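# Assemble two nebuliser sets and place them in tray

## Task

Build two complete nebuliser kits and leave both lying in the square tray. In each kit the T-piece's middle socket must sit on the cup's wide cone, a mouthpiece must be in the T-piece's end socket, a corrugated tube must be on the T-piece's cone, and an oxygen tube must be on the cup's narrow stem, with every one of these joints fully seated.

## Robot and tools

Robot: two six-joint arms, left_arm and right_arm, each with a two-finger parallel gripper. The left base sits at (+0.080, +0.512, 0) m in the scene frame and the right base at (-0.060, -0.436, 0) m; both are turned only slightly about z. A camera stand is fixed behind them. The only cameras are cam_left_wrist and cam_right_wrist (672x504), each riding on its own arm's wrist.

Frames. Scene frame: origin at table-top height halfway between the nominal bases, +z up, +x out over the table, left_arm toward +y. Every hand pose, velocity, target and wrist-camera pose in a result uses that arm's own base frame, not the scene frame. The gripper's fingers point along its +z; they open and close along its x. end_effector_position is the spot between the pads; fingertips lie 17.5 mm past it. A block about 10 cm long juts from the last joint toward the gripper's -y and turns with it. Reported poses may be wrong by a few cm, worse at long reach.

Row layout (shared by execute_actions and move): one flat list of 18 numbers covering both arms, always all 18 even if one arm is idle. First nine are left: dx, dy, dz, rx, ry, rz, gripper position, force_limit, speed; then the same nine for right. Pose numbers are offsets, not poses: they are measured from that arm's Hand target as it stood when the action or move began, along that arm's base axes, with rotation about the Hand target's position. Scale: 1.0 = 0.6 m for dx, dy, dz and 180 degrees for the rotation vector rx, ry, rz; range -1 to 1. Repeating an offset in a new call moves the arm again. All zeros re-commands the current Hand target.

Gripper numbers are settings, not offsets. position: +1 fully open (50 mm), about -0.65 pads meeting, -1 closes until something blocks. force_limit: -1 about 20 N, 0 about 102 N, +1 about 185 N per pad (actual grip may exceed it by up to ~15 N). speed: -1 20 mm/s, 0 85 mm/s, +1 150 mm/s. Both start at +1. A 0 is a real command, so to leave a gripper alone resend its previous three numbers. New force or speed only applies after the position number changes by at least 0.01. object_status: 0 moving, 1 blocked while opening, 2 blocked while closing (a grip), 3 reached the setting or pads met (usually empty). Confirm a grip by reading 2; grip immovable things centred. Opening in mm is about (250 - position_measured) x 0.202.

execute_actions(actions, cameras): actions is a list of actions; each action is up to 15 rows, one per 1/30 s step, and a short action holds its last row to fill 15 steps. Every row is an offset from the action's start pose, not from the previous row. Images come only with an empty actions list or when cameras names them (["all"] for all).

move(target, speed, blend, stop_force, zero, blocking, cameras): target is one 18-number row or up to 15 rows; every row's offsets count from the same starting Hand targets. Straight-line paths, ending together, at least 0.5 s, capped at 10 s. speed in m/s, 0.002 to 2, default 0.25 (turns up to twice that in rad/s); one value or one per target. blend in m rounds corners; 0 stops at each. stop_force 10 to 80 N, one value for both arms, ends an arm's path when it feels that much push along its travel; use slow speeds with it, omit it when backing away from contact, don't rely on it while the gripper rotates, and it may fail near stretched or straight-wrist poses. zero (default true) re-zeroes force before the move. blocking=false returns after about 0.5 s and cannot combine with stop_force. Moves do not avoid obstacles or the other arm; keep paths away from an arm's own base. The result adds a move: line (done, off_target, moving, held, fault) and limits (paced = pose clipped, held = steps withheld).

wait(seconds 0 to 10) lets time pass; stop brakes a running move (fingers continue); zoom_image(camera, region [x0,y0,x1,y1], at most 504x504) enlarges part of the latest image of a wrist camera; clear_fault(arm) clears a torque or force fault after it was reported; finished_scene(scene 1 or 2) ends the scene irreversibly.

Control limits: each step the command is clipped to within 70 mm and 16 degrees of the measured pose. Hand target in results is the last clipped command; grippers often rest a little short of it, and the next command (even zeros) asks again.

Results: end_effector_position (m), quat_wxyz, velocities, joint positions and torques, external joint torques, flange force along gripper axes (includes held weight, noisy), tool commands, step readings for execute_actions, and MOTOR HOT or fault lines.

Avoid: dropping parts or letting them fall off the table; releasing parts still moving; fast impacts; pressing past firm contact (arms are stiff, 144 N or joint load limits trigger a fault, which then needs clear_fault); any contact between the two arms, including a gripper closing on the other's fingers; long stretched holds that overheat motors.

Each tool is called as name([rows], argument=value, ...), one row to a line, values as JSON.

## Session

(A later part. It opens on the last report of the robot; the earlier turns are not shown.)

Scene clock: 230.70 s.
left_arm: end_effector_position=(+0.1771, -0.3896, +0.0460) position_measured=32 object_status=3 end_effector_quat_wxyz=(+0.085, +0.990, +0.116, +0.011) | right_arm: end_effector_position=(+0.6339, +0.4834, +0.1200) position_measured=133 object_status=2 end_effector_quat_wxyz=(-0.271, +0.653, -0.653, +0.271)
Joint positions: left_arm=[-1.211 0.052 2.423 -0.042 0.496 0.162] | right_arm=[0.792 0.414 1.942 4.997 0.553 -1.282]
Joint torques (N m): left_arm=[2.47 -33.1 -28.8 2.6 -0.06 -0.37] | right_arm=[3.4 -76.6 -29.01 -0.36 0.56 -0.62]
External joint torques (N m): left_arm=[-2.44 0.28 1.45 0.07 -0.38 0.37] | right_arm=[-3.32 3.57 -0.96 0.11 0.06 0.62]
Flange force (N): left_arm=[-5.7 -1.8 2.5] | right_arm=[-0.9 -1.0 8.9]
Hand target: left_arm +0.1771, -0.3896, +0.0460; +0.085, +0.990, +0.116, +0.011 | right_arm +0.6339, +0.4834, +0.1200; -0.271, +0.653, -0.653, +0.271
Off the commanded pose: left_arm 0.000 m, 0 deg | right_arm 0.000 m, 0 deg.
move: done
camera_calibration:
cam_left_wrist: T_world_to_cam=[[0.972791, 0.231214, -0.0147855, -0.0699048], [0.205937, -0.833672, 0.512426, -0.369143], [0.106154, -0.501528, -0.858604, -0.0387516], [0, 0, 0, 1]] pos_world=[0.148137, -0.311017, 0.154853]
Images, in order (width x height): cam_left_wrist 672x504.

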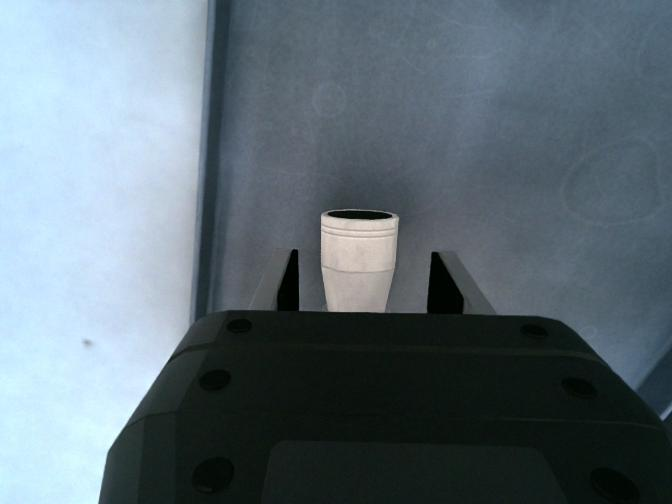

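move(target=[-0.0016,-0.0004,-0.018,0,0,0,0.8,0,-0.5,0,0,0,0,0,0,-1,0,-0.5], speed=0.08)

move(target=[0,0,-0.035,0,0,0,0.8,0,-0.5,0,0,0,0,0,0,-1,0,-0.5], speed=0.012, stop_force=10)

move([
  [0,0,0.0017,0,0,0,0.8,0,-0.5,0,0,0,0,0,0,-1,0,-0.5],
  [0,0,0.0017,0,0,0,-1,0,-0.9,0,0,0,0,0,0,-1,0,-0.5],
], speed=0.05)

Scene clock: 231.73 s.
left_arm: end_effector_position=(+0.1761, -0.3898, +0.0352) position_measured=32 object_status=3 end_effector_quat_wxyz=(+0.085, +0.990, +0.116, +0.011) | right_arm: end_effector_position=(+0.6339, +0.4834, +0.1200) position_measured=133 object_status=2 end_effector_quat_wxyz=(-0.271, +0.653, -0.653, +0.271)
Joint positions: left_arm=[-1.214 0.073 2.432 -0.043 0.466 0.161] | right_arm=[0.792 0.414 1.942 4.997 0.553 -1.282]
Joint torques (N m): left_arm=[2.24 -34.25 -27.87 2.56 -0.05 -0.4] | right_arm=[2.85 -76.3 -29.01 -0.34 0.54 -0.6]
External joint torques (N m): left_arm=[-2.18 -0.14 1.48 0.01 -0.4 0.39] | right_arm=[-2.88 3.34 -0.96 0.09 0.09 0.6]
Flange force (N): left_arm=[-5.0 -2.5 1.6] | right_arm=[-1.2 -0.8 8.2]
Hand target: left_arm +0.1761, -0.3898, +0.0352; +0.085, +0.990, +0.116, +0.011 | right_arm +0.6339, +0.4834, +0.1200; -0.271, +0.653, -0.653, +0.271
Off the commanded pose: left_arm 0.000 m, 0 deg | right_arm 0.000 m, 0 deg.
move: done

Scene clock: 233.47 s.
left_arm: end_effector_position=(+0.1761, -0.3899, +0.0211) position_measured=32 object_status=3 end_effector_quat_wxyz=(+0.085, +0.990, +0.116, +0.011) | right_arm: end_effector_position=(+0.6339, +0.4834, +0.1200) position_measured=133 object_status=2 end_effector_quat_wxyz=(-0.271, +0.653, -0.653, +0.271)
Joint positions: left_arm=[-1.214 0.101 2.442 -0.047 0.428 0.165] | right_arm=[0.792 0.414 1.942 4.997 0.553 -1.282]
Joint torques (N m): left_arm=[1.69 -21.66 -20.49 2.4 -1.64 -0.37] | right_arm=[3.08 -76.33 -29.09 -0.37 0.66 -0.63]
External joint torques (N m): left_arm=[-1.65 -14.21 -4.6 0.05 1.19 0.37] | right_arm=[-3.08 3.37 -0.86 0.12 -0.03 0.63]
Flange force (N): left_arm=[-5.5 -5.1 -37.2] | right_arm=[-0.8 -0.8 8.4]
Hand target: left_arm +0.1761, -0.3899, +0.0212; +0.085, +0.990, +0.116, +0.011 (not the last commanded pose) | right_arm +0.6339, +0.4834, +0.1200; -0.271, +0.653, -0.653, +0.271
Off the commanded pose: left_arm 0.007 m, 0 deg | right_arm 0.000 m, 0 deg.
move: contact (left_arm)

Scene clock: 235.07 s.
left_arm: end_effector_position=(+0.1761, -0.3899, +0.0222) position_measured=122 object_status=2 end_effector_quat_wxyz=(+0.085, +0.990, +0.116, +0.011) | right_arm: end_effector_position=(+0.6339, +0.4834, +0.1200) position_measured=133 object_status=2 end_effector_quat_wxyz=(-0.271, +0.653, -0.653, +0.271)
Joint positions: left_arm=[-1.214 0.099 2.441 -0.047 0.431 0.165] | right_arm=[0.792 0.414 1.942 4.997 0.553 -1.282]
Joint torques (N m): left_arm=[2.05 -35.63 -26.43 2.37 -0.04 -0.43] | right_arm=[2.65 -76.34 -29.11 -0.34 0.59 -0.62]
External joint torques (N m): left_arm=[-1.81 -0.69 1.4 0.07 -0.4 0.43] | right_arm=[-2.73 3.41 -0.83 0.08 0.04 0.62]
Flange force (N): left_arm=[-4.1 -3.1 0.2] | right_arm=[-1.1 -0.4 8.1]
Hand target: left_arm +0.1761, -0.3899, +0.0222; +0.085, +0.990, +0.116, +0.011 | right_arm +0.6339, +0.4834, +0.1200; -0.271, +0.653, -0.653, +0.271
Off the commanded pose: left_arm 0.000 m, 0 deg | right_arm 0.000 m, 0 deg.
move: done

move([
  [0,0,0.25,0,0,0,-1,0,-0.9,0,0,0,0,0,0,-1,0,-0.5],
  [0.2177,0.2263,0.3297,0.023,-0.0176,-0.2252,-1,0,-0.9,0,0,0,0,0,0,-1,0,-0.5],
  [0.6172,0.2533,0.363,0.0574,-0.0441,-0.5629,-1,0,-0.9,0,0,0,0,0,0,-1,0,-0.5],
  [0.8012,-0.091,0.1702,0.0574,-0.0441,-0.5629,-1,0,-0.9,0,0,0,0,0,0,-1,0,-0.5],
], speed=0.45, blend=0.05, cameras=["all"])

zoom_image(camera="cam_right_wrist", region=[280, 0, 440, 300])

Scene clock: 239.33 s.
left_arm: end_effector_position=(+0.6568, -0.4445, +0.1244) position_measured=122 object_status=2 end_effector_quat_wxyz=(-0.009, +0.717, -0.697, +0.010) | right_arm: end_effector_position=(+0.6339, +0.4834, +0.1200) position_measured=133 object_status=2 end_effector_quat_wxyz=(-0.271, +0.653, -0.653, +0.271)
Joint positions: left_arm=[-0.644 0.508 1.586 0.018 1.025 2.46] | right_arm=[0.792 0.414 1.942 4.997 0.553 -1.282]
Joint torques (N m): left_arm=[2.75 -89.04 -40.05 3.8 0.26 -0.42] | right_arm=[3.03 -76.7 -29.14 -0.4 0.61 -0.58]
External joint torques (N m): left_arm=[-2.33 -1.83 1.49 0.11 -0.41 0.42] | right_arm=[-3.04 3.99 -0.88 0.15 0.01 0.58]
Flange force (N): left_arm=[-1.8 6.6 0.1] | right_arm=[-1.5 -0.8 9.1]
Hand target: left_arm +0.6568, -0.4445, +0.1243; -0.009, +0.717, -0.697, +0.010 | right_arm +0.6339, +0.4834, +0.1200; -0.271, +0.653, -0.653, +0.271
Off the commanded pose: left_arm 0.000 m, 0 deg | right_arm 0.000 m, 0 deg.
move: done
camera_calibration:
cam_left_wrist: T_world_to_cam=[[0.032034, -0.999385, -0.0142875, -0.451967], [-0.94239, -0.0349633, 0.332684, 0.577692], [-0.332979, 0.0028072, -0.94293, 0.473174], [0, 0, 0, 1]] pos_world=[0.716446, -0.432819, 0.247523]
cam_right_wrist: T_world_to_cam=[[0.00806667, -0.999945, 0.00665735, 0.483406], [-0.911042, -0.0100937, -0.412189, 0.646281], [0.412234, -0.00274014, -0.911074, -0.0192563], [0, 0, 0, 1]] pos_world=[0.592828, 0.489851, 0.245628]

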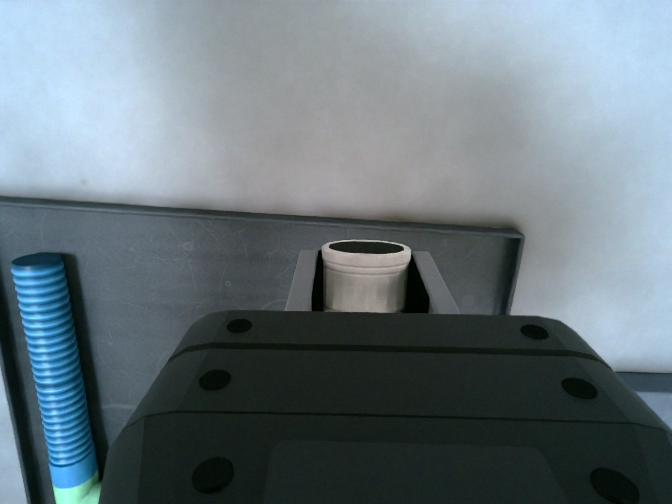

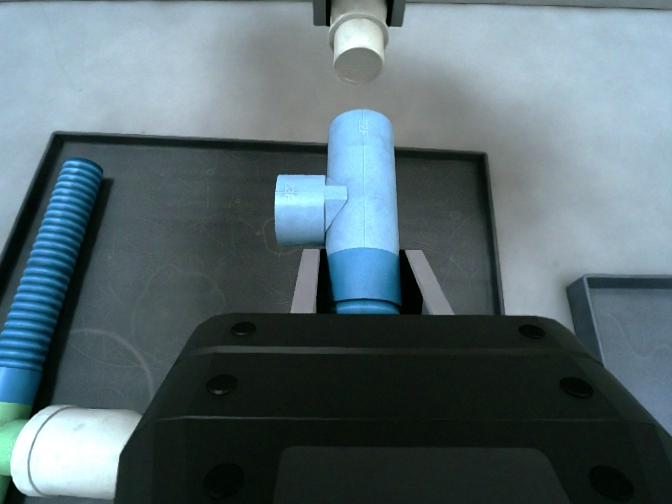

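Scaled by 1.680 from the camera's 672x504 image, which has a finer 960x720 frame.

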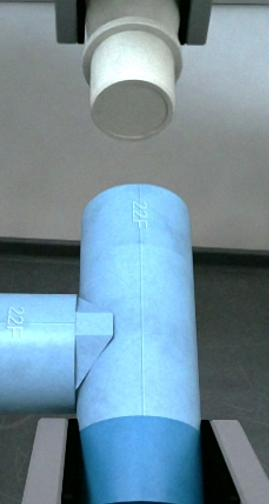

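move([
  [-0.005,-0.0007,0,0,0,0,-1,0,-0.9,0,0,0,0,0,0,-1,0,-0.5],
  [-0.0417,-0.0018,0,0,0,0,-1,0,-0.9,0,0,0,0,0,0,-1,0,-0.5],
], speed=0.08)

move(target=[-0.06,-0.0018,0,0,0,0,-1,0,-0.9,0,0,0,0,0,0,-1,0,-0.5], speed=0.015, stop_force=40, cameras=["cam_right_wrist"])

move(target=[-0.025,-0.0008,0,0,0,0,-1,0,-0.9,0,0,0,0,0,0,-1,0,-0.5], speed=0.012, stop_force=78, zero=false, cameras=["cam_right_wrist"])

Scene clock: 240.80 s.
left_arm: end_effector_position=(+0.6318, -0.4456, +0.1243) position_measured=122 object_status=2 end_effector_quat_wxyz=(-0.009, +0.717, -0.697, +0.010) | right_arm: end_effector_position=(+0.6339, +0.4834, +0.1200) position_measured=133 object_status=2 end_effector_quat_wxyz=(-0.271, +0.653, -0.653, +0.271)
Joint positions: left_arm=[-0.665 0.48 1.631 0.019 1.008 2.439] | right_arm=[0.792 0.414 1.942 4.997 0.553 -1.282]
Joint torques (N m): left_arm=[2.31 -85.94 -39.74 3.79 0.24 -0.39] | right_arm=[3.33 -76.36 -29.19 -0.35 0.6 -0.55]
External joint torques (N m): left_arm=[-1.83 -0.84 1.95 0.06 -0.38 0.39] | right_arm=[-3.4 3.25 -0.86 0.1 0.03 0.55]
Flange force (N): left_arm=[-2.1 5.8 1.2] | right_arm=[-0.4 -1.2 8.3]
Hand target: left_arm +0.6318, -0.4456, +0.1243; -0.009, +0.717, -0.697, +0.010 | right_arm +0.6339, +0.4834, +0.1200; -0.271, +0.653, -0.653, +0.271
Off the commanded pose: left_arm 0.000 m, 0 deg | right_arm 0.000 m, 0 deg.
move: done

Scene clock: 243.47 s.
left_arm: end_effector_position=(+0.6031, -0.4465, +0.1244) position_measured=122 object_status=2 end_effector_quat_wxyz=(-0.009, +0.717, -0.697, +0.010) | right_arm: end_effector_position=(+0.6339, +0.4835, +0.1200) position_measured=133 object_status=2 end_effector_quat_wxyz=(-0.271, +0.653, -0.653, +0.271)
Joint positions: left_arm=[-0.69 0.449 1.681 0.02 0.99 2.413] | right_arm=[0.792 0.414 1.942 4.997 0.553 -1.282]
Joint torques (N m): left_arm=[-20.46 -80.01 -17.25 -4.47 10.57 -0.35] | right_arm=[-18.91 -79.3 -51.39 -5.63 2.62 -0.84]
External joint torques (N m): left_arm=[20.96 -3.98 -20.33 8.3 -10.7 0.35] | right_arm=[18.92 6.22 21.33 5.38 -1.99 0.84]
Flange force (N): left_arm=[-2.9 -42.3 -0.2] | right_arm=[0.8 35.3 -24.2]
Hand target: left_arm +0.6031, -0.4465, +0.1244; -0.009, +0.717, -0.697, +0.010 (not the last commanded pose) | right_arm +0.6339, +0.4834, +0.1200; -0.271, +0.653, -0.653, +0.271
Off the commanded pose: left_arm 0.007 m, 0 deg | right_arm 0.000 m, 0 deg.
move: contact (left_arm)
camera_calibration:
cam_right_wrist: T_world_to_cam=[[0.00819917, -0.999945, 0.00660696, 0.48334], [-0.911058, -0.0101936, -0.412152, 0.646239], [0.412197, -0.00264002, -0.911091, -0.0192382], [0, 0, 0, 1]] pos_world=[0.592728, 0.48985, 0.245628]
Images, in order (width x height): cam_right_wrist 672x504.

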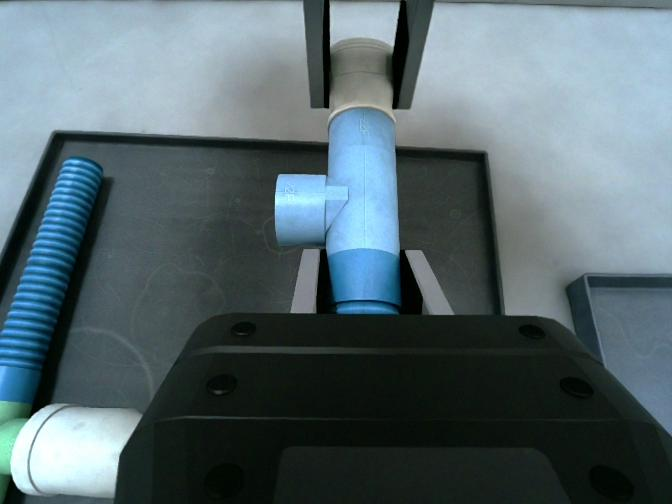

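Scene clock: 244.47 s.
left_arm: end_effector_position=(+0.6009, -0.4466, +0.1245) position_measured=122 object_status=2 end_effector_quat_wxyz=(-0.009, +0.717, -0.697, +0.011) | right_arm: end_effector_position=(+0.6339, +0.4835, +0.1200) position_measured=133 object_status=2 end_effector_quat_wxyz=(-0.271, +0.653, -0.653, +0.271)
Joint positions: left_arm=[-0.692 0.446 1.685 0.02 0.988 2.41] | right_arm=[0.792 0.414 1.942 4.997 0.553 -1.282]
Joint torques (N m): left_arm=[-41.06 -78.69 2.41 -12.25 20.33 -0.49] | right_arm=[-38.8 -80.75 -71.31 -10.25 4.6 -0.83]
External joint torques (N m): left_arm=[41.2 -4.68 -39.88 16.06 -20.47 0.49] | right_arm=[38.87 7.8 41.44 10.01 -3.97 0.83]
Flange force (N): left_arm=[-2.7 -86.6 1.6] | right_arm=[3.4 67.4 -55.0]
Hand target: left_arm +0.6009, -0.4466, +0.1245; -0.009, +0.717, -0.697, +0.011 (not the last commanded pose) | right_arm +0.6339, +0.4834, +0.1200; -0.271, +0.653, -0.653, +0.271
Off the commanded pose: left_arm 0.013 m, 0 deg | right_arm 0.000 m, 0 deg.
move: contact (left_arm)
camera_calibration:
cam_right_wrist: T_world_to_cam=[[0.00810799, -0.999946, 0.00656592, 0.483405], [-0.911059, -0.0100936, -0.412153, 0.646191], [0.412197, -0.00264021, -0.911091, -0.0192379], [0, 0, 0, 1]] pos_world=[0.592728, 0.48985, 0.245628]
Images, in order (width x height): cam_right_wrist 672x504.

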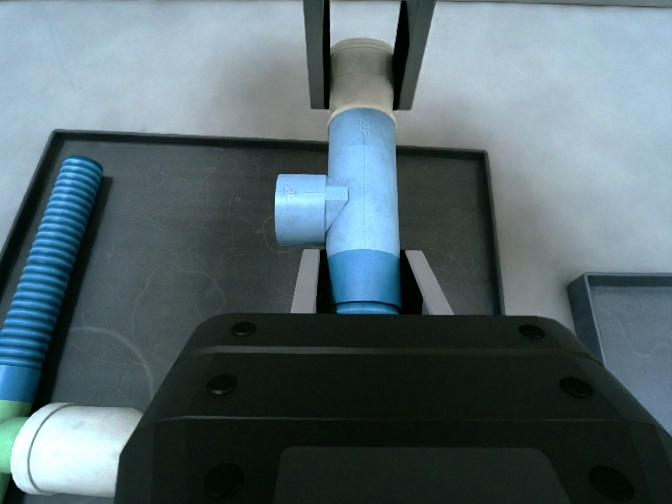

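move([
  [-0.0008,0,0,0,0,0,-1,0,-0.9,0,0,0,0,0,0,-1,0,-0.5],
  [0.0017,0,0,0,0,0,-1,0,-0.9,0,0,0,0,0,0,-1,0,-0.5],
  [0.0017,0,0,0,0,0,0.7,0,-0.5,0,0,0,0,0,0,-1,0,-0.5],
], speed=0.02)

Scene clock: 246.00 s.
left_arm: end_effector_position=(+0.6019, -0.4466, +0.1245) position_measured=48 object_status=3 end_effector_quat_wxyz=(-0.009, +0.717, -0.697, +0.011) | right_arm: end_effector_position=(+0.6340, +0.4834, +0.1200) position_measured=133 object_status=2 end_effector_quat_wxyz=(-0.271, +0.653, -0.653, +0.271)
Joint positions: left_arm=[-0.691 0.447 1.683 0.02 0.989 2.411] | right_arm=[0.792 0.414 1.942 4.997 0.553 -1.282]
Joint torques (N m): left_arm=[1.71 -82.55 -39.23 3.71 0.28 -0.43] | right_arm=[3.14 -76.1 -29.06 -0.38 0.71 -0.63]
External joint torques (N m): left_arm=[-1.69 -0.32 1.97 0.08 -0.41 0.43] | right_arm=[-3.27 3.16 -0.9 0.13 -0.08 0.63]
Flange force (N): left_arm=[-1.9 5.1 1.7] | right_arm=[-0.4 -1.1 8.3]
Hand target: left_arm +0.6019, -0.4466, +0.1245; -0.009, +0.717, -0.697, +0.011 | right_arm +0.6339, +0.4834, +0.1200; -0.271, +0.653, -0.653, +0.271
Off the commanded pose: left_arm 0.000 m, 0 deg | right_arm 0.000 m, 0 deg.
move: done

move([
  [0,0,0.2167,0,0,0,0.7,0,-0.5,0,0,0,0,0,0,-1,0,-0.5],
  [-0.0925,0.3478,0.2092,-0.0032,0.0029,0.2588,0.7,0,-0.5,0,0,0,0,0,0,-1,0,-0.5],
  [-0.355,0.5693,0.0592,-0.0065,0.0058,0.5177,0.7,0,-0.5,0,0,0,0,0,0,-1,0,-0.5],
], speed=0.45, blend=0.05, cameras=["all"])

Scene clock: 249.27 s.
left_arm: end_effector_position=(+0.3890, -0.1050, +0.1600) position_measured=48 object_status=3 end_effector_quat_wxyz=(-0.002, +0.999, +0.042, +0.001) | right_arm: end_effector_position=(+0.6339, +0.4834, +0.1200) position_measured=133 object_status=2 end_effector_quat_wxyz=(-0.271, +0.653, -0.653, +0.271)
Joint positions: left_arm=[-0.353 -0.093 2.272 0.005 0.962 1.131] | right_arm=[0.792 0.414 1.942 4.997 0.553 -1.282]
Joint torques (N m): left_arm=[2.37 -26.39 -37.74 3.62 0.43 -0.41] | right_arm=[3.17 -76.35 -29.02 -0.3 0.6 -0.59]
External joint torques (N m): left_arm=[-2.34 0.31 1.65 0.06 -0.4 0.41] | right_arm=[-3.27 3.3 -1.05 0.04 0.03 0.59]
Flange force (N): left_arm=[-3.8 3.7 3.1] | right_arm=[-0.7 -1.1 8.6]
Hand target: left_arm +0.3889, -0.1050, +0.1600; -0.002, +0.999, +0.042, +0.001 | right_arm +0.6339, +0.4834, +0.1200; -0.271, +0.653, -0.653, +0.271
Off the commanded pose: left_arm 0.000 m, 0 deg | right_arm 0.000 m, 0 deg.
move: done
camera_calibration:
cam_left_wrist: T_world_to_cam=[[0.99608, 0.0873629, -0.0138989, -0.36449], [0.0866042, -0.931025, 0.35453, -0.172457], [0.0180325, -0.354344, -0.934941, 0.241271], [0, 0, 0, 1]] pos_world=[0.373646, -0.0432265, 0.281649]
cam_right_wrist: T_world_to_cam=[[0.00810772, -0.999946, 0.00656617, 0.483404], [-0.911042, -0.0100935, -0.41219, 0.646281], [0.412234, -0.00264013, -0.911074, -0.0193055], [0, 0, 0, 1]] pos_world=[0.592828, 0.48985, 0.245628]

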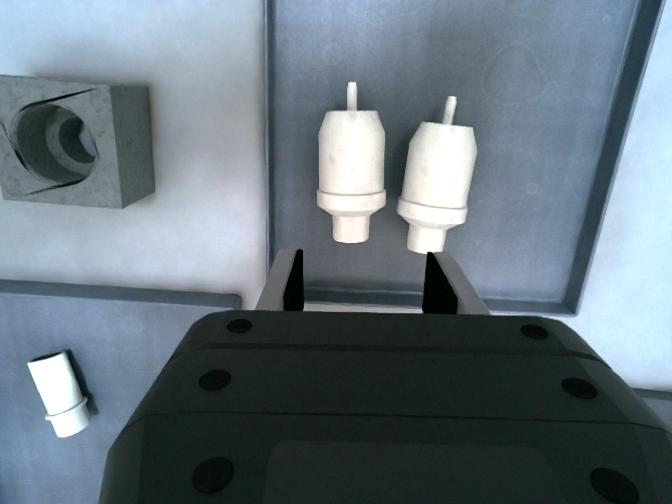

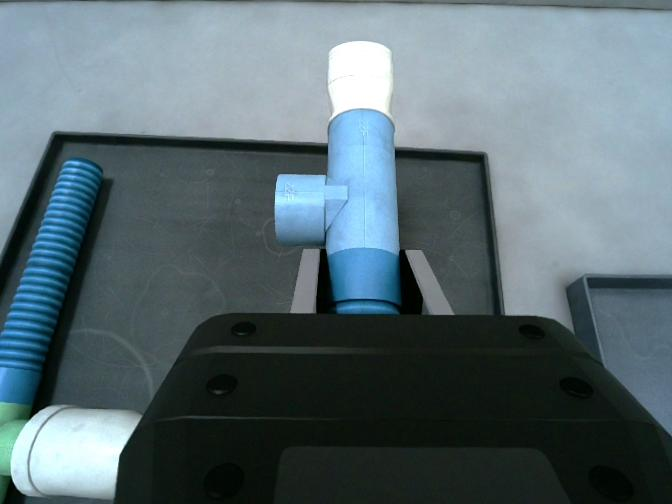

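move(target=[-0.0052,0.0417,-0.1533,-0.1661,-0.0142,0.0011,0.85,0,-0.5,0,0,0,0,0,0,-1,0,-0.5], speed=0.3, cameras=["cam_left_wrist"])

Scene clock: 251.80 s.
left_arm: end_effector_position=(+0.3858, -0.0800, +0.0681) position_measured=25 object_status=3 end_effector_quat_wxyz=(+0.257, +0.965, +0.043, +0.012) | right_arm: end_effector_position=(+0.6339, +0.4834, +0.1200) position_measured=133 object_status=2 end_effector_quat_wxyz=(-0.271, +0.653, -0.653, +0.271)
Joint positions: left_arm=[0.078 0.074 2.435 -0.774 0.79 2.161] | right_arm=[0.792 0.414 1.942 4.997 0.553 -1.282]
Joint torques (N m): left_arm=[2.2 -31.52 -24.92 0.94 1.23 -0.41] | right_arm=[3.1 -76.46 -29.27 -0.31 0.53 -0.64]
External joint torques (N m): left_arm=[-2.11 -0.23 1.09 0.06 -0.44 0.41] | right_arm=[-3.2 3.52 -0.66 0.06 0.1 0.64]
Flange force (N): left_arm=[-2.4 3.7 4.7] | right_arm=[-0.5 -0.4 8.6]
Hand target: left_arm +0.3858, -0.0800, +0.0680; +0.257, +0.965, +0.043, +0.012 | right_arm +0.6339, +0.4834, +0.1200; -0.271, +0.653, -0.653, +0.271
Off the commanded pose: left_arm 0.000 m, 0 deg | right_arm 0.000 m, 0 deg.
move: done
camera_calibration:
cam_left_wrist: T_world_to_cam=[[0.996423, 0.0833461, -0.013922, -0.365295], [0.0634513, -0.629176, 0.774668, -0.111868], [0.0558062, -0.772781, -0.632214, 0.0955631], [0, 0, 0, 1]] pos_world=[0.365754, 0.0339103, 0.141992]
Images, in order (width x height): cam_left_wrist 672x504.

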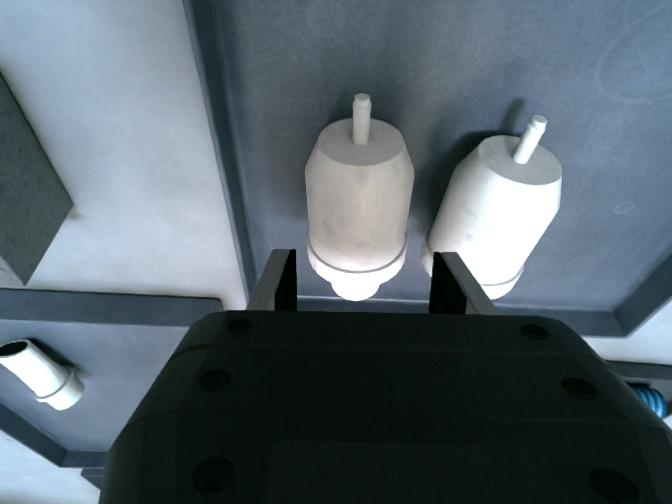

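zoom_image(camera="cam_left_wrist", region=[280, 80, 580, 310])

Scaled by 1.680 from the camera's 672x504 image, which has a finer 960x720 frame.

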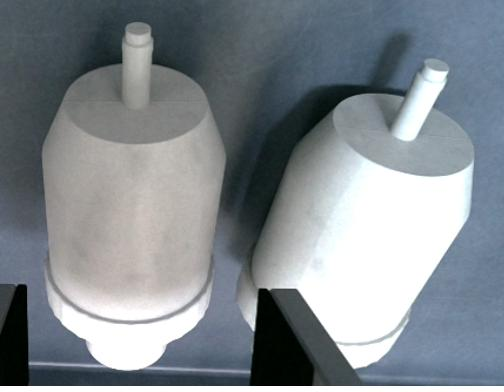

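move(target=[-0.0027,-0.0002,-0.055,0,0,0,0.85,0,-0.5,0,0,0,0,0,0,-1,0,-0.5], speed=0.1)

move(target=[0,0,-0.035,0,0,0,0.85,0,-0.5,0,0,0,0,0,0,-1,0,-0.5], speed=0.012, stop_force=10)

move([
  [0,0,0.0042,0,0,0,0.85,0,-0.5,0,0,0,0,0,0,-1,0,-0.5],
  [0,0,0.0042,0,0,0,-1,0,-0.9,0,0,0,0,0,0,-1,0,-0.5],
], speed=0.05, cameras=["cam_left_wrist"])

Scene clock: 253.93 s.
left_arm: end_effector_position=(+0.3842, -0.0801, +0.0351) position_measured=25 object_status=3 end_effector_quat_wxyz=(+0.257, +0.965, +0.043, +0.012) | right_arm: end_effector_position=(+0.6339, +0.4834, +0.1200) position_measured=133 object_status=2 end_effector_quat_wxyz=(-0.271, +0.653, -0.653, +0.271)
Joint positions: left_arm=[0.078 0.141 2.46 -0.845 0.727 2.258] | right_arm=[0.792 0.414 1.942 4.997 0.553 -1.282]
Joint torques (N m): left_arm=[1.92 -34.57 -21 0.67 1.35 -0.38] | right_arm=[3.29 -76.29 -29.16 -0.36 0.61 -0.65]
External joint torques (N m): left_arm=[-1.9 -0.09 1.09 0.09 -0.44 0.38] | right_arm=[-3.17 3.27 -0.78 0.11 0.01 0.65]
Flange force (N): left_arm=[-2.3 3.3 4.5] | right_arm=[-0.5 -0.7 8.3]
Hand target: left_arm +0.3842, -0.0801, +0.0350; +0.257, +0.965, +0.043, +0.012 | right_arm +0.6339, +0.4834, +0.1200; -0.271, +0.653, -0.653, +0.271
Off the commanded pose: left_arm 0.000 m, 0 deg | right_arm 0.000 m, 0 deg.
move: done

Scene clock: 255.53 s.
left_arm: end_effector_position=(+0.3842, -0.0802, +0.0224) position_measured=25 object_status=3 end_effector_quat_wxyz=(+0.257, +0.965, +0.043, +0.012) | right_arm: end_effector_position=(+0.6339, +0.4834, +0.1200) position_measured=133 object_status=2 end_effector_quat_wxyz=(-0.271, +0.653, -0.653, +0.271)
Joint positions: left_arm=[0.078 0.169 2.467 -0.876 0.703 2.3] | right_arm=[0.792 0.414 1.942 4.997 0.553 -1.282]
Joint torques (N m): left_arm=[-0.5 -24.73 -14.11 1.14 -1.65 -0.25] | right_arm=[3.12 -76.53 -29.04 -0.36 0.64 -0.64]
External joint torques (N m): left_arm=[0.53 -11.35 -4.3 -0.48 2.61 0.25] | right_arm=[-3.24 3.64 -0.83 0.11 -0.01 0.64]
Flange force (N): left_arm=[-6.2 12.5 -28.2] | right_arm=[-0.8 -0.7 8.9]
Hand target: left_arm +0.3842, -0.0801, +0.0224; +0.257, +0.965, +0.043, +0.012 (not the last commanded pose) | right_arm +0.6339, +0.4834, +0.1200; -0.271, +0.653, -0.653, +0.271
Off the commanded pose: left_arm 0.008 m, 0 deg | right_arm 0.000 m, 0 deg.
move: contact (left_arm)

Scene clock: 256.80 s.
left_arm: end_effector_position=(+0.3842, -0.0801, +0.0250) position_measured=69 object_status=2 end_effector_quat_wxyz=(+0.257, +0.965, +0.043, +0.012) | right_arm: end_effector_position=(+0.6339, +0.4834, +0.1200) position_measured=133 object_status=2 end_effector_quat_wxyz=(-0.271, +0.653, -0.653, +0.271)
Joint positions: left_arm=[0.078 0.163 2.466 -0.87 0.708 2.291] | right_arm=[0.792 0.414 1.942 4.997 0.553 -1.282]
Joint torques (N m): left_arm=[2.23 -36.2 -19.81 0.67 1.39 -0.45] | right_arm=[3.31 -76.37 -29.25 -0.34 0.6 -0.63]
External joint torques (N m): left_arm=[-2.22 0.21 1.09 0.01 -0.43 0.45] | right_arm=[-3.25 3.46 -0.6 0.09 0.03 0.63]
Flange force (N): left_arm=[-2.1 3.5 5.9] | right_arm=[-0.3 -0.5 8.5]
Hand target: left_arm +0.3842, -0.0801, +0.0250; +0.257, +0.965, +0.043, +0.012 | right_arm +0.6339, +0.4834, +0.1200; -0.271, +0.653, -0.653, +0.271
Off the commanded pose: left_arm 0.000 m, 0 deg | right_arm 0.000 m, 0 deg.
move: done
camera_calibration:
cam_left_wrist: T_world_to_cam=[[0.996424, 0.0833431, -0.0139335, -0.364291], [0.0634504, -0.629067, 0.774757, -0.0784532], [0.0558055, -0.77287, -0.632105, 0.0683189], [0, 0, 0, 1]] pos_world=[0.364154, 0.0338104, 0.0988911]
Images, in order (width x height): cam_left_wrist 672x504.

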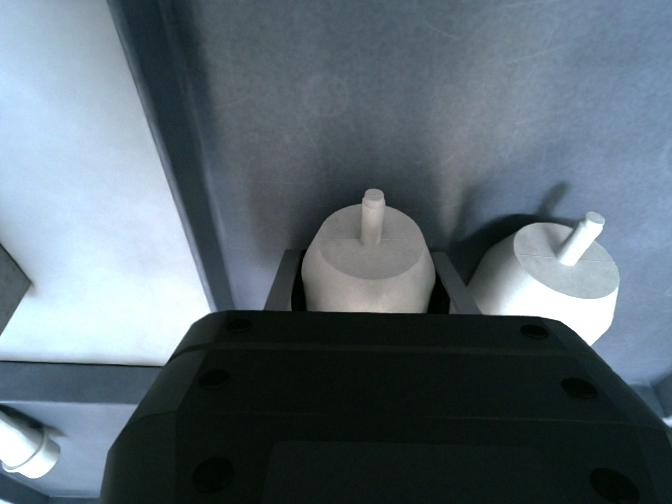

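move([
  [0,0,0.15,0,0,0,-1,0,-0.9,0,0,0,0,0,0,-1,0,-0.5],
  [0.261,-0.4215,0.151,0.0166,0.001,-0.0189,-1,0,-0.9,0,0,0,0,0,0,-1,0,-0.5],
], speed=0.3, blend=0.03, cameras=["all"])

zoom_image(camera="cam_right_wrist", region=[100, 100, 400, 320])

Scene clock: 259.57 s.
left_arm: end_effector_position=(+0.5408, -0.3330, +0.1156) position_measured=69 object_status=2 end_effector_quat_wxyz=(+0.232, +0.973, +0.014, +0.004) | right_arm: end_effector_position=(+0.6339, +0.4834, +0.1200) position_measured=133 object_status=2 end_effector_quat_wxyz=(-0.271, +0.653, -0.653, +0.271)
Joint positions: left_arm=[-0.42 0.26 2.05 -0.657 0.727 1.598] | right_arm=[0.792 0.414 1.942 4.997 0.553 -1.282]
Joint torques (N m): left_arm=[2.29 -58.21 -32.75 1.67 0.45 -0.41] | right_arm=[3.14 -76.23 -29.13 -0.37 0.55 -0.61]
External joint torques (N m): left_arm=[-2.14 -0.7 1.26 0.04 -0.44 0.41] | right_arm=[-3.19 3.57 -0.75 0.12 0.08 0.61]
Flange force (N): left_arm=[-4.9 0.9 2.0] | right_arm=[-0.7 -0.7 8.6]
Hand target: left_arm +0.5408, -0.3330, +0.1156; +0.232, +0.973, +0.014, +0.004 | right_arm +0.6339, +0.4834, +0.1200; -0.271, +0.653, -0.653, +0.271
Off the commanded pose: left_arm 0.000 m, 0 deg | right_arm 0.000 m, 0 deg.
move: done
camera_calibration:
cam_left_wrist: T_world_to_cam=[[0.999588, 0.0249138, -0.0142537, -0.519156], [0.0272934, -0.671303, 0.74068, -0.308223], [0.00888456, -0.740764, -0.671707, -0.0379467], [0, 0, 0, 1]] pos_world=[0.527691, -0.222087, 0.195406]
cam_right_wrist: T_world_to_cam=[[0.00810772, -0.999946, 0.00656617, 0.483404], [-0.911042, -0.0100935, -0.41219, 0.646281], [0.412234, -0.00264013, -0.911074, -0.0193055], [0, 0, 0, 1]] pos_world=[0.592828, 0.48985, 0.245628]

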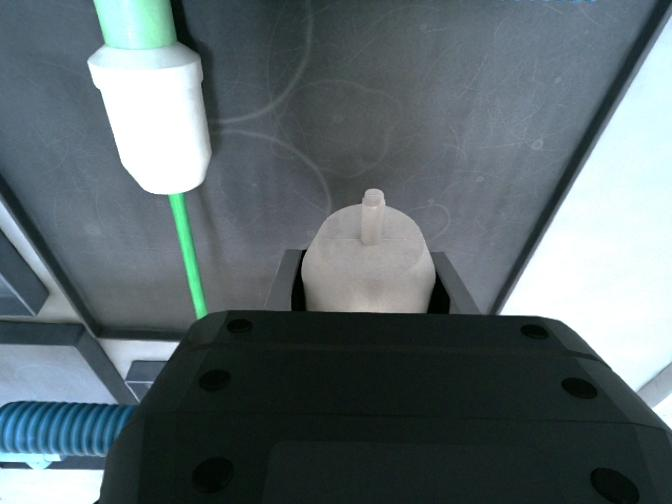

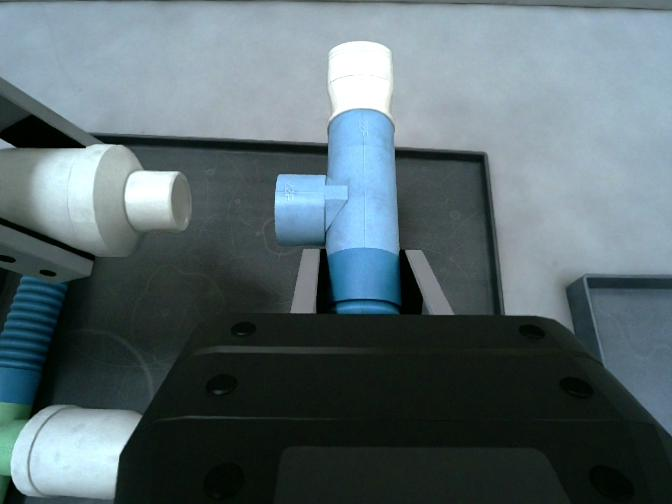

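Scaled by 1.680 from the camera's 672x504 image, which has a finer 960x720 frame.

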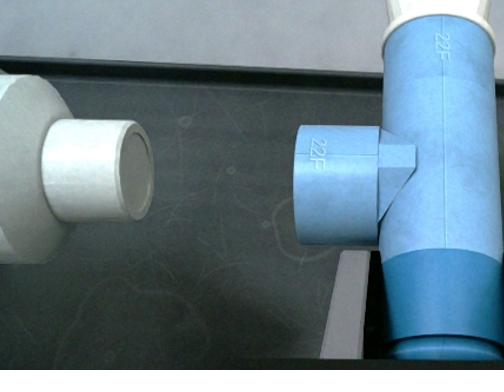

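move(target=[-0.0041,-0.0417,0,0,0,0,-1,0,-0.9,0,0,0,0,0,0,-1,0,-0.5], speed=0.1, cameras=["cam_right_wrist"])

zoom_image(camera="cam_right_wrist", region=[150, 120, 400, 300])

Scene clock: 261.07 s.
left_arm: end_effector_position=(+0.5384, -0.3581, +0.1156) position_measured=69 object_status=2 end_effector_quat_wxyz=(+0.232, +0.973, +0.014, +0.004) | right_arm: end_effector_position=(+0.6339, +0.4834, +0.1200) position_measured=133 object_status=2 end_effector_quat_wxyz=(-0.271, +0.653, -0.653, +0.271)
Joint positions: left_arm=[-0.462 0.27 2.037 -0.654 0.711 1.558] | right_arm=[0.792 0.414 1.942 4.997 0.553 -1.282]
Joint torques (N m): left_arm=[2.09 -59.44 -33 1.65 0.41 -0.39] | right_arm=[3.06 -76.45 -28.92 -0.38 0.65 -0.66]
External joint torques (N m): left_arm=[-2.06 -0.48 1.37 0.08 -0.45 0.39] | right_arm=[-3.18 3.7 -0.97 0.13 -0.02 0.66]
Flange force (N): left_arm=[-4.8 0.5 2.1] | right_arm=[-1.1 -0.8 9.0]
Hand target: left_arm +0.5384, -0.3581, +0.1156; +0.232, +0.973, +0.014, +0.004 | right_arm +0.6339, +0.4834, +0.1200; -0.271, +0.653, -0.653, +0.271
Off the commanded pose: left_arm 0.000 m, 0 deg | right_arm 0.000 m, 0 deg.
move: done
camera_calibration:
cam_right_wrist: T_world_to_cam=[[0.00810772, -0.999946, 0.00656617, 0.483404], [-0.911042, -0.0100935, -0.41219, 0.646281], [0.412234, -0.00264013, -0.911074, -0.0193055], [0, 0, 0, 1]] pos_world=[0.592828, 0.48985, 0.245628]
Images, in order (width x height): cam_right_wrist 672x504.

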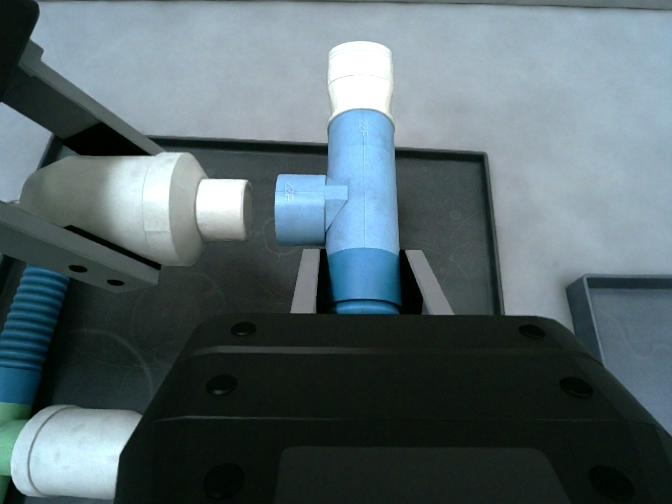

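Scaled by 2.016 from the camera's 672x504 image, which has a finer 960x720 frame.

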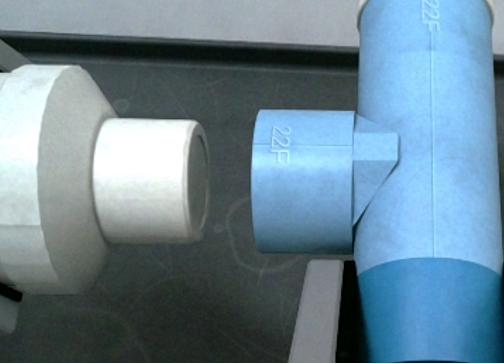

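move(target=[0.002,-0.0667,0,0,0,0,-1,0,-0.9,0,0,0,0,0,0,-1,0,-0.5], speed=0.012, stop_force=20, cameras=["cam_right_wrist"])

Scene clock: 263.97 s.
left_arm: end_effector_position=(+0.5392, -0.3833, +0.1155) position_measured=69 object_status=2 end_effector_quat_wxyz=(+0.232, +0.973, +0.014, +0.004) | right_arm: end_effector_position=(+0.6339, +0.4834, +0.1200) position_measured=133 object_status=2 end_effector_quat_wxyz=(-0.271, +0.653, -0.653, +0.271)
Joint positions: left_arm=[-0.499 0.284 2.017 -0.649 0.699 1.518] | right_arm=[0.792 0.414 1.942 4.997 0.553 -1.282]
Joint torques (N m): left_arm=[-10.39 -58.78 -40.59 -2.57 -0.58 -0.74] | right_arm=[21.79 -80.38 -42.46 -2.15 -7.13 -0.88]
External joint torques (N m): left_arm=[10.37 -2.99 8.94 4.33 0.5 0.74] | right_arm=[-21.82 7.65 12.65 1.91 7.76 0.88]
Flange force (N): left_arm=[-7.7 -21.1 -13.6] | right_arm=[26.7 1.1 12.9]
Hand target: left_arm +0.5392, -0.3833, +0.1155; +0.232, +0.973, +0.014, +0.004 (not the last commanded pose) | right_arm +0.6339, +0.4834, +0.1200; -0.271, +0.653, -0.653, +0.271
Off the commanded pose: left_arm 0.015 m, 0 deg | right_arm 0.000 m, 0 deg.
move: contact (left_arm)
camera_calibration:
cam_right_wrist: T_world_to_cam=[[0.00806799, -0.999945, 0.00665652, 0.483307], [-0.911097, -0.0100942, -0.412069, 0.646192], [0.412113, -0.00274017, -0.911128, -0.0191304], [0, 0, 0, 1]] pos_world=[0.592728, 0.489751, 0.245628]
Images, in order (width x height): cam_right_wrist 672x504.

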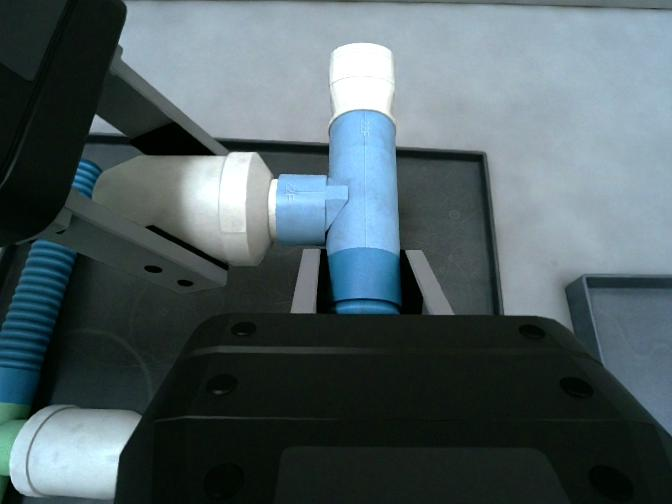

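move(target=[0.0006,-0.02,0,0,0,0,-1,0,-0.9,0,0,0,0,0,0,-1,0,-0.5], speed=0.006, stop_force=42, zero=false, cameras=["cam_right_wrist"])

Scene clock: 277.63 s.
left_arm: end_effector_position=(+0.5392, -0.3840, +0.1156) position_measured=69 object_status=2 end_effector_quat_wxyz=(+0.232, +0.973, +0.014, +0.004) | right_arm: end_effector_position=(+0.6340, +0.4834, +0.1200) position_measured=133 object_status=2 end_effector_quat_wxyz=(-0.271, +0.653, -0.653, +0.271)
Joint positions: left_arm=[-0.5 0.285 2.016 -0.648 0.698 1.516] | right_arm=[0.792 0.414 1.942 4.997 0.553 -1.282]
Joint torques (N m): left_arm=[-21.71 -59.74 -43.67 -5.59 0.93 -0.77] | right_arm=[30.52 -79.99 -51.97 -3.52 -11.91 -1]
External joint torques (N m): left_arm=[21.91 -2.34 11.73 7.37 -1.02 0.77] | right_arm=[-30.46 6.93 22 3.28 12.54 1]
Flange force (N): left_arm=[-2.0 -37.2 -20.6] | right_arm=[44.7 4.2 7.5]
Hand target: left_arm +0.5392, -0.3840, +0.1156; +0.232, +0.973, +0.014, +0.004 (not the last commanded pose) | right_arm +0.6339, +0.4834, +0.1200; -0.271, +0.653, -0.653, +0.271
Off the commanded pose: left_arm 0.011 m, 0 deg | right_arm 0.000 m, 0 deg.
move: contact (left_arm)
camera_calibration:
cam_right_wrist: T_world_to_cam=[[0.00793377, -0.999946, 0.00670822, 0.483373], [-0.911006, -0.00999386, -0.412272, 0.64623], [0.412317, -0.00284035, -0.911036, -0.0192656], [0, 0, 0, 1]] pos_world=[0.592828, 0.489751, 0.245628]
Images, in order (width x height): cam_right_wrist 672x504.

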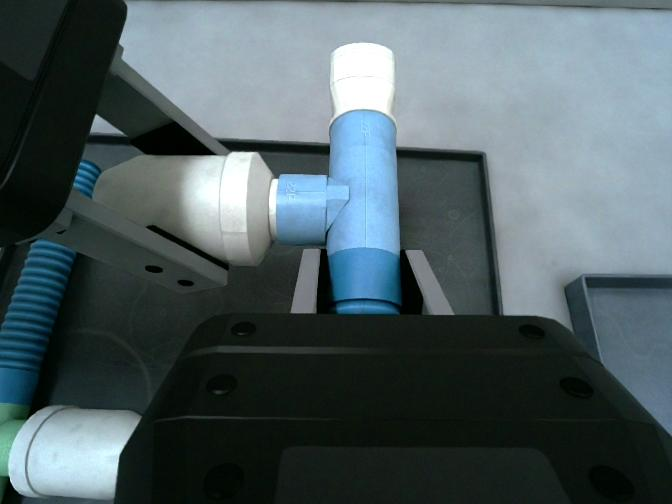

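move(target=[0.0006,-0.02,0,0,0,0,-1,0,-0.9,0,0,0,0,0,0,-1,0,-0.5], speed=0.006, stop_force=62, zero=false, cameras=["cam_right_wrist"])

Scene clock: 278.67 s.
left_arm: end_effector_position=(+0.5393, -0.3850, +0.1156) position_measured=69 object_status=2 end_effector_quat_wxyz=(+0.232, +0.973, +0.014, +0.004) | right_arm: end_effector_position=(+0.6339, +0.4834, +0.1200) position_measured=133 object_status=2 end_effector_quat_wxyz=(-0.271, +0.653, -0.653, +0.271)
Joint positions: left_arm=[-0.502 0.285 2.015 -0.648 0.698 1.515] | right_arm=[0.792 0.414 1.942 4.997 0.553 -1.282]
Joint torques (N m): left_arm=[-35.7 -59.95 -48.99 -9.8 1.88 -0.91] | right_arm=[44.5 -81.56 -65.53 -5.38 -18.67 -1.12]
External joint torques (N m): left_arm=[35.86 -1.79 17.21 11.58 -1.98 0.91] | right_arm=[-44.53 8.4 35.45 5.13 19.29 1.13]
Flange force (N): left_arm=[2.1 -58.4 -30.7] | right_arm=[70.4 8.3 4.9]
Hand target: left_arm +0.5393, -0.3850, +0.1156; +0.232, +0.973, +0.014, +0.004 (not the last commanded pose) | right_arm +0.6339, +0.4834, +0.1200; -0.271, +0.653, -0.653, +0.271
Off the commanded pose: left_arm 0.011 m, 0 deg | right_arm 0.000 m, 0 deg.
move: contact (left_arm)
camera_calibration:
cam_right_wrist: T_world_to_cam=[[0.00806667, -0.999945, 0.00665735, 0.483406], [-0.911042, -0.0100937, -0.412189, 0.646281], [0.412234, -0.00274014, -0.911074, -0.0192563], [0, 0, 0, 1]] pos_world=[0.592828, 0.489851, 0.245628]
Images, in order (width x height): cam_right_wrist 672x504.

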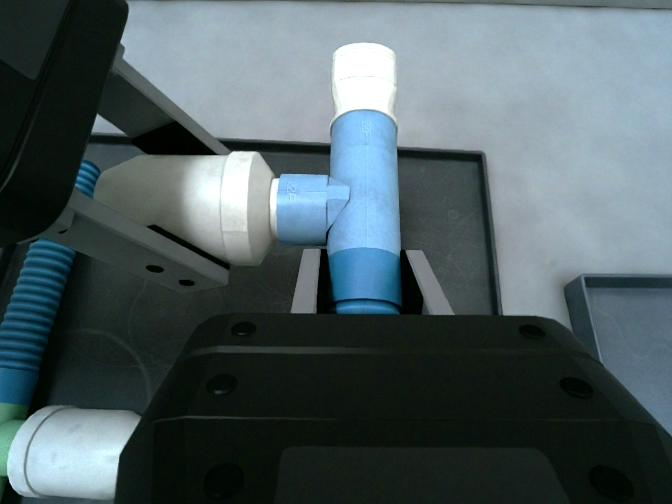

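zoom_image(camera="cam_right_wrist", region=[0, 370, 150, 504])

zoom_image(camera="cam_right_wrist", region=[210, 140, 360, 274])

Scaled by 3.360 from the camera's 672x504 image, which has a finer 960x720 frame.

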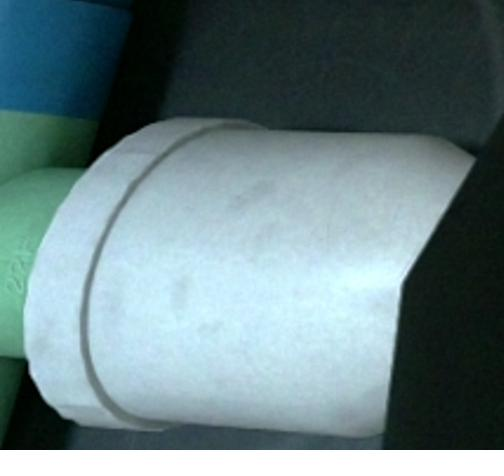

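Scaled by 3.360 from the camera's 672x504 image, which has a finer 960x720 frame.

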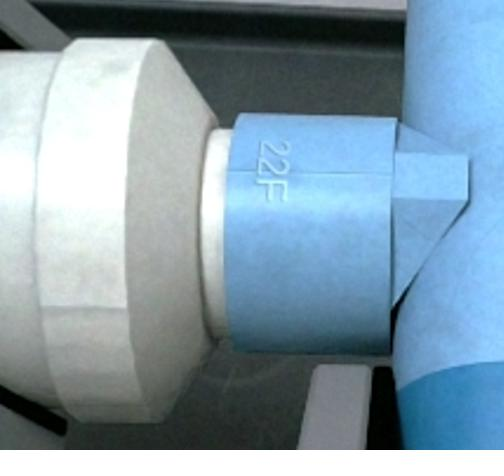

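move(target=[0,0.0022,0,0,0,0,-1,0,-0.9,0,0,0,0,0,0,-1,0,-0.5], speed=0.01)

Scene clock: 280.67 s.
left_arm: end_effector_position=(+0.5393, -0.3837, +0.1156) position_measured=69 object_status=2 end_effector_quat_wxyz=(+0.232, +0.973, +0.014, +0.004) | right_arm: end_effector_position=(+0.6339, +0.4835, +0.1200) position_measured=133 object_status=2 end_effector_quat_wxyz=(-0.271, +0.653, -0.653, +0.271)
Joint positions: left_arm=[-0.5 0.284 2.016 -0.648 0.698 1.517] | right_arm=[0.792 0.414 1.942 4.997 0.553 -1.282]
Joint torques (N m): left_arm=[-15.08 -59.53 -43.01 -3.79 -0.17 -0.71] | right_arm=[25.53 -79.47 -45.43 -2.6 -9.15 -1.03]
External joint torques (N m): left_arm=[15.07 -2.27 11.26 5.55 0.09 0.71] | right_arm=[-25.61 6.5 15.35 2.35 9.78 1.03]
Flange force (N): left_arm=[-6.7 -28.8 -15.9] | right_arm=[33.6 1.0 10.6]
Hand target: left_arm +0.5393, -0.3836, +0.1156; +0.232, +0.973, +0.014, +0.004 | right_arm +0.6339, +0.4834, +0.1200; -0.271, +0.653, -0.653, +0.271
Off the commanded pose: left_arm 0.000 m, 0 deg | right_arm 0.000 m, 0 deg.
move: done

move(target=[0,0.0018,0,0,0,0,-1,0,-0.9,0,0,0,0,0,0,-1,0,-0.5], speed=0.01)

Scene clock: 281.53 s.
left_arm: end_effector_position=(+0.5393, -0.3826, +0.1156) position_measured=69 object_status=2 end_effector_quat_wxyz=(+0.232, +0.973, +0.014, +0.004) | right_arm: end_effector_position=(+0.6339, +0.4835, +0.1201) position_measured=133 object_status=2 end_effector_quat_wxyz=(-0.271, +0.653, -0.653, +0.271)
Joint positions: left_arm=[-0.498 0.284 2.017 -0.649 0.699 1.518] | right_arm=[0.792 0.414 1.942 4.997 0.553 -1.282]
Joint torques (N m): left_arm=[2.5 -59.53 -37.03 1.11 -1.81 -0.67] | right_arm=[9.67 -78.9 -30.12 -0.42 -1.15 -0.77]
External joint torques (N m): left_arm=[-2.42 -2.15 5.26 0.65 1.73 0.67] | right_arm=[-9.7 5.64 0.12 0.17 1.78 0.77]
Flange force (N): left_arm=[-11.7 -3.0 -2.8] | right_arm=[4.2 -3.5 15.0]
Hand target: left_arm +0.5393, -0.3826, +0.1156; +0.232, +0.973, +0.014, +0.004 | right_arm +0.6339, +0.4834, +0.1200; -0.271, +0.653, -0.653, +0.271
Off the commanded pose: left_arm 0.000 m, 0 deg | right_arm 0.000 m, 0 deg.
move: done

execute_actions([
  [[0,0,0,0,0,0,-1,0,-0.9,0,0,0,0,0,0,-0.1,0,-0.9]],
], cameras=["cam_right_wrist"])

Scene clock: 282.37 s.
left_arm: end_effector_position=(+0.5393, -0.3826, +0.1156) position_measured=69 object_status=2 end_effector_quat_wxyz=(+0.232, +0.973, +0.014, +0.004) | right_arm: end_effector_position=(+0.6340, +0.4835, +0.1201) position_measured=133 object_status=2 end_effector_quat_wxyz=(-0.271, +0.653, -0.653, +0.271)
Joint positions: left_arm=[-0.498 0.284 2.017 -0.648 0.699 1.518] | right_arm=[0.792 0.414 1.942 4.997 0.553 -1.282]
Joint torques (N m): left_arm=[3.09 -59.33 -37.04 1.27 -1.9 -0.66] | right_arm=[8.97 -78.55 -29.46 -0.35 -0.91 -0.68]
External joint torques (N m): left_arm=[-2.84 -2.66 5.28 0.51 1.82 0.66] | right_arm=[-8.91 5.36 -0.58 0.1 1.54 0.68]
Flange force (N): left_arm=[-12.7 -2.5 -3.2] | right_arm=[2.8 -4.0 14.5]
Hand target: left_arm +0.5393, -0.3826, +0.1156; +0.232, +0.973, +0.014, +0.004 | right_arm +0.6339, +0.4834, +0.1200; -0.271, +0.653, -0.653, +0.271
Off the commanded pose: left_arm 0.000 m, 0 deg | right_arm 0.000 m, 0 deg.
Step readings (end_effector_position of left_arm | right_arm):
0: (+0.5393, -0.3826, +0.1156) | (+0.6340, +0.4835, +0.1201)
1: (+0.5393, -0.3826, +0.1156) | (+0.6340, +0.4835, +0.1201)
2: (+0.5393, -0.3826, +0.1156) | (+0.6340, +0.4835, +0.1201)
4: (+0.5393, -0.3826, +0.1156) | (+0.6340, +0.4835, +0.1201)
8: (+0.5393, -0.3826, +0.1156) | (+0.6340, +0.4835, +0.1201)
15: (+0.5393, -0.3826, +0.1156) | (+0.6340, +0.4835, +0.1201)
camera_calibration:
cam_right_wrist: T_world_to_cam=[[0.00819785, -0.999945, 0.0066078, 0.48334], [-0.911003, -0.0101931, -0.412273, 0.646327], [0.412317, -0.00263998, -0.911036, -0.0193644], [0, 0, 0, 1]] pos_world=[0.592828, 0.48985, 0.245628]
Images, in order (width x height): cam_right_wrist 672x504.

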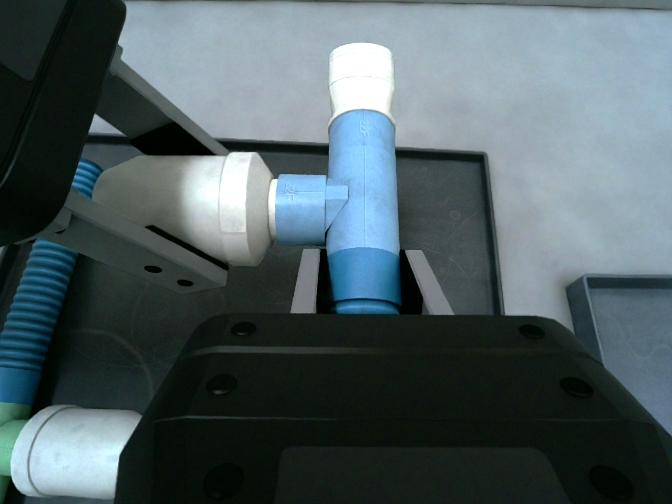

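execute_actions([
  [[0,0,0,0,0,0,-1,0,-0.9,0,0,0,0,0,0,0.45,0,-0.7]],
], cameras=["all"])

Scene clock: 283.23 s.
left_arm: end_effector_position=(+0.5393, -0.3825, +0.1156) position_measured=69 object_status=2 end_effector_quat_wxyz=(+0.232, +0.973, +0.014, +0.004) | right_arm: end_effector_position=(+0.6339, +0.4834, +0.1200) position_measured=85 object_status=3 end_effector_quat_wxyz=(-0.271, +0.653, -0.653, +0.271)
Joint positions: left_arm=[-0.498 0.284 2.017 -0.648 0.699 1.518] | right_arm=[0.792 0.414 1.942 4.997 0.553 -1.282]
Joint torques (N m): left_arm=[2.11 -61.35 -33.42 1.66 0.33 -0.4] | right_arm=[3.14 -76.24 -29 -0.3 0.6 -0.66]
External joint torques (N m): left_arm=[-2.17 -0.07 1.66 0.1 -0.41 0.4] | right_arm=[-3.23 3.35 -0.87 0.05 0.03 0.66]
Flange force (N): left_arm=[-4.9 0.1 2.6] | right_arm=[-0.5 -0.7 8.6]
Hand target: left_arm +0.5393, -0.3826, +0.1156; +0.232, +0.973, +0.014, +0.004 | right_arm +0.6339, +0.4834, +0.1200; -0.271, +0.653, -0.653, +0.271
Off the commanded pose: left_arm 0.000 m, 0 deg | right_arm 0.000 m, 0 deg.
Step readings (end_effector_position of left_arm | right_arm):
0: (+0.5393, -0.3826, +0.1156) | (+0.6339, +0.4835, +0.1201)
1: (+0.5393, -0.3826, +0.1156) | (+0.6339, +0.4835, +0.1200)
2: (+0.5393, -0.3825, +0.1156) | (+0.6339, +0.4835, +0.1200)
4: (+0.5393, -0.3825, +0.1156) | (+0.6339, +0.4834, +0.1201)
8: (+0.5393, -0.3825, +0.1156) | (+0.6339, +0.4834, +0.1200)
15: (+0.5393, -0.3825, +0.1156) | (+0.6339, +0.4834, +0.1200)
camera_calibration:
cam_left_wrist: T_world_to_cam=[[0.999591, 0.025001, -0.0138962, -0.516369], [0.0270896, -0.671512, 0.740499, -0.341398], [0.00918175, -0.740572, -0.671914, -0.074597], [0, 0, 0, 1]] pos_world=[0.526091, -0.271587, 0.195506]
cam_right_wrist: T_world_to_cam=[[0.00806599, -0.999945, 0.00665809, 0.483407], [-0.911005, -0.0100937, -0.412272, 0.646279], [0.412317, -0.00274017, -0.911036, -0.0193149], [0, 0, 0, 1]] pos_world=[0.592828, 0.489851, 0.245628]

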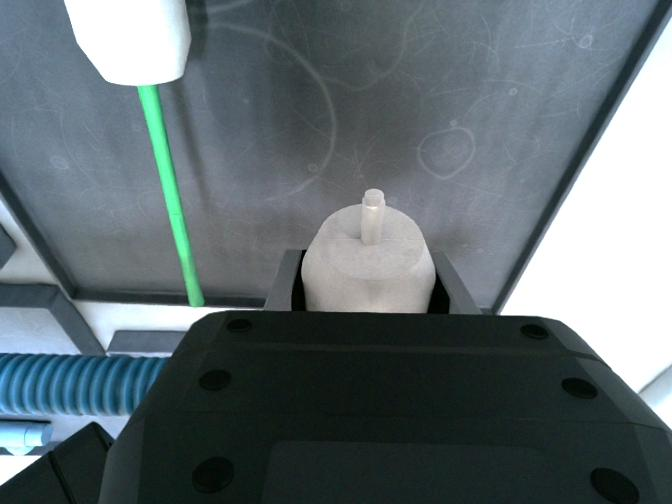

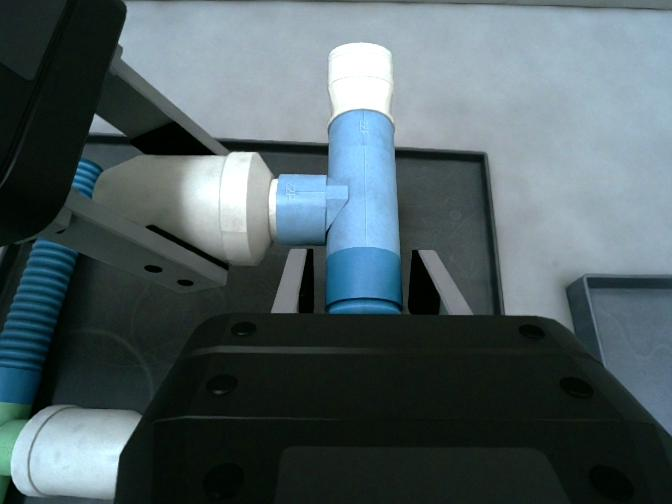

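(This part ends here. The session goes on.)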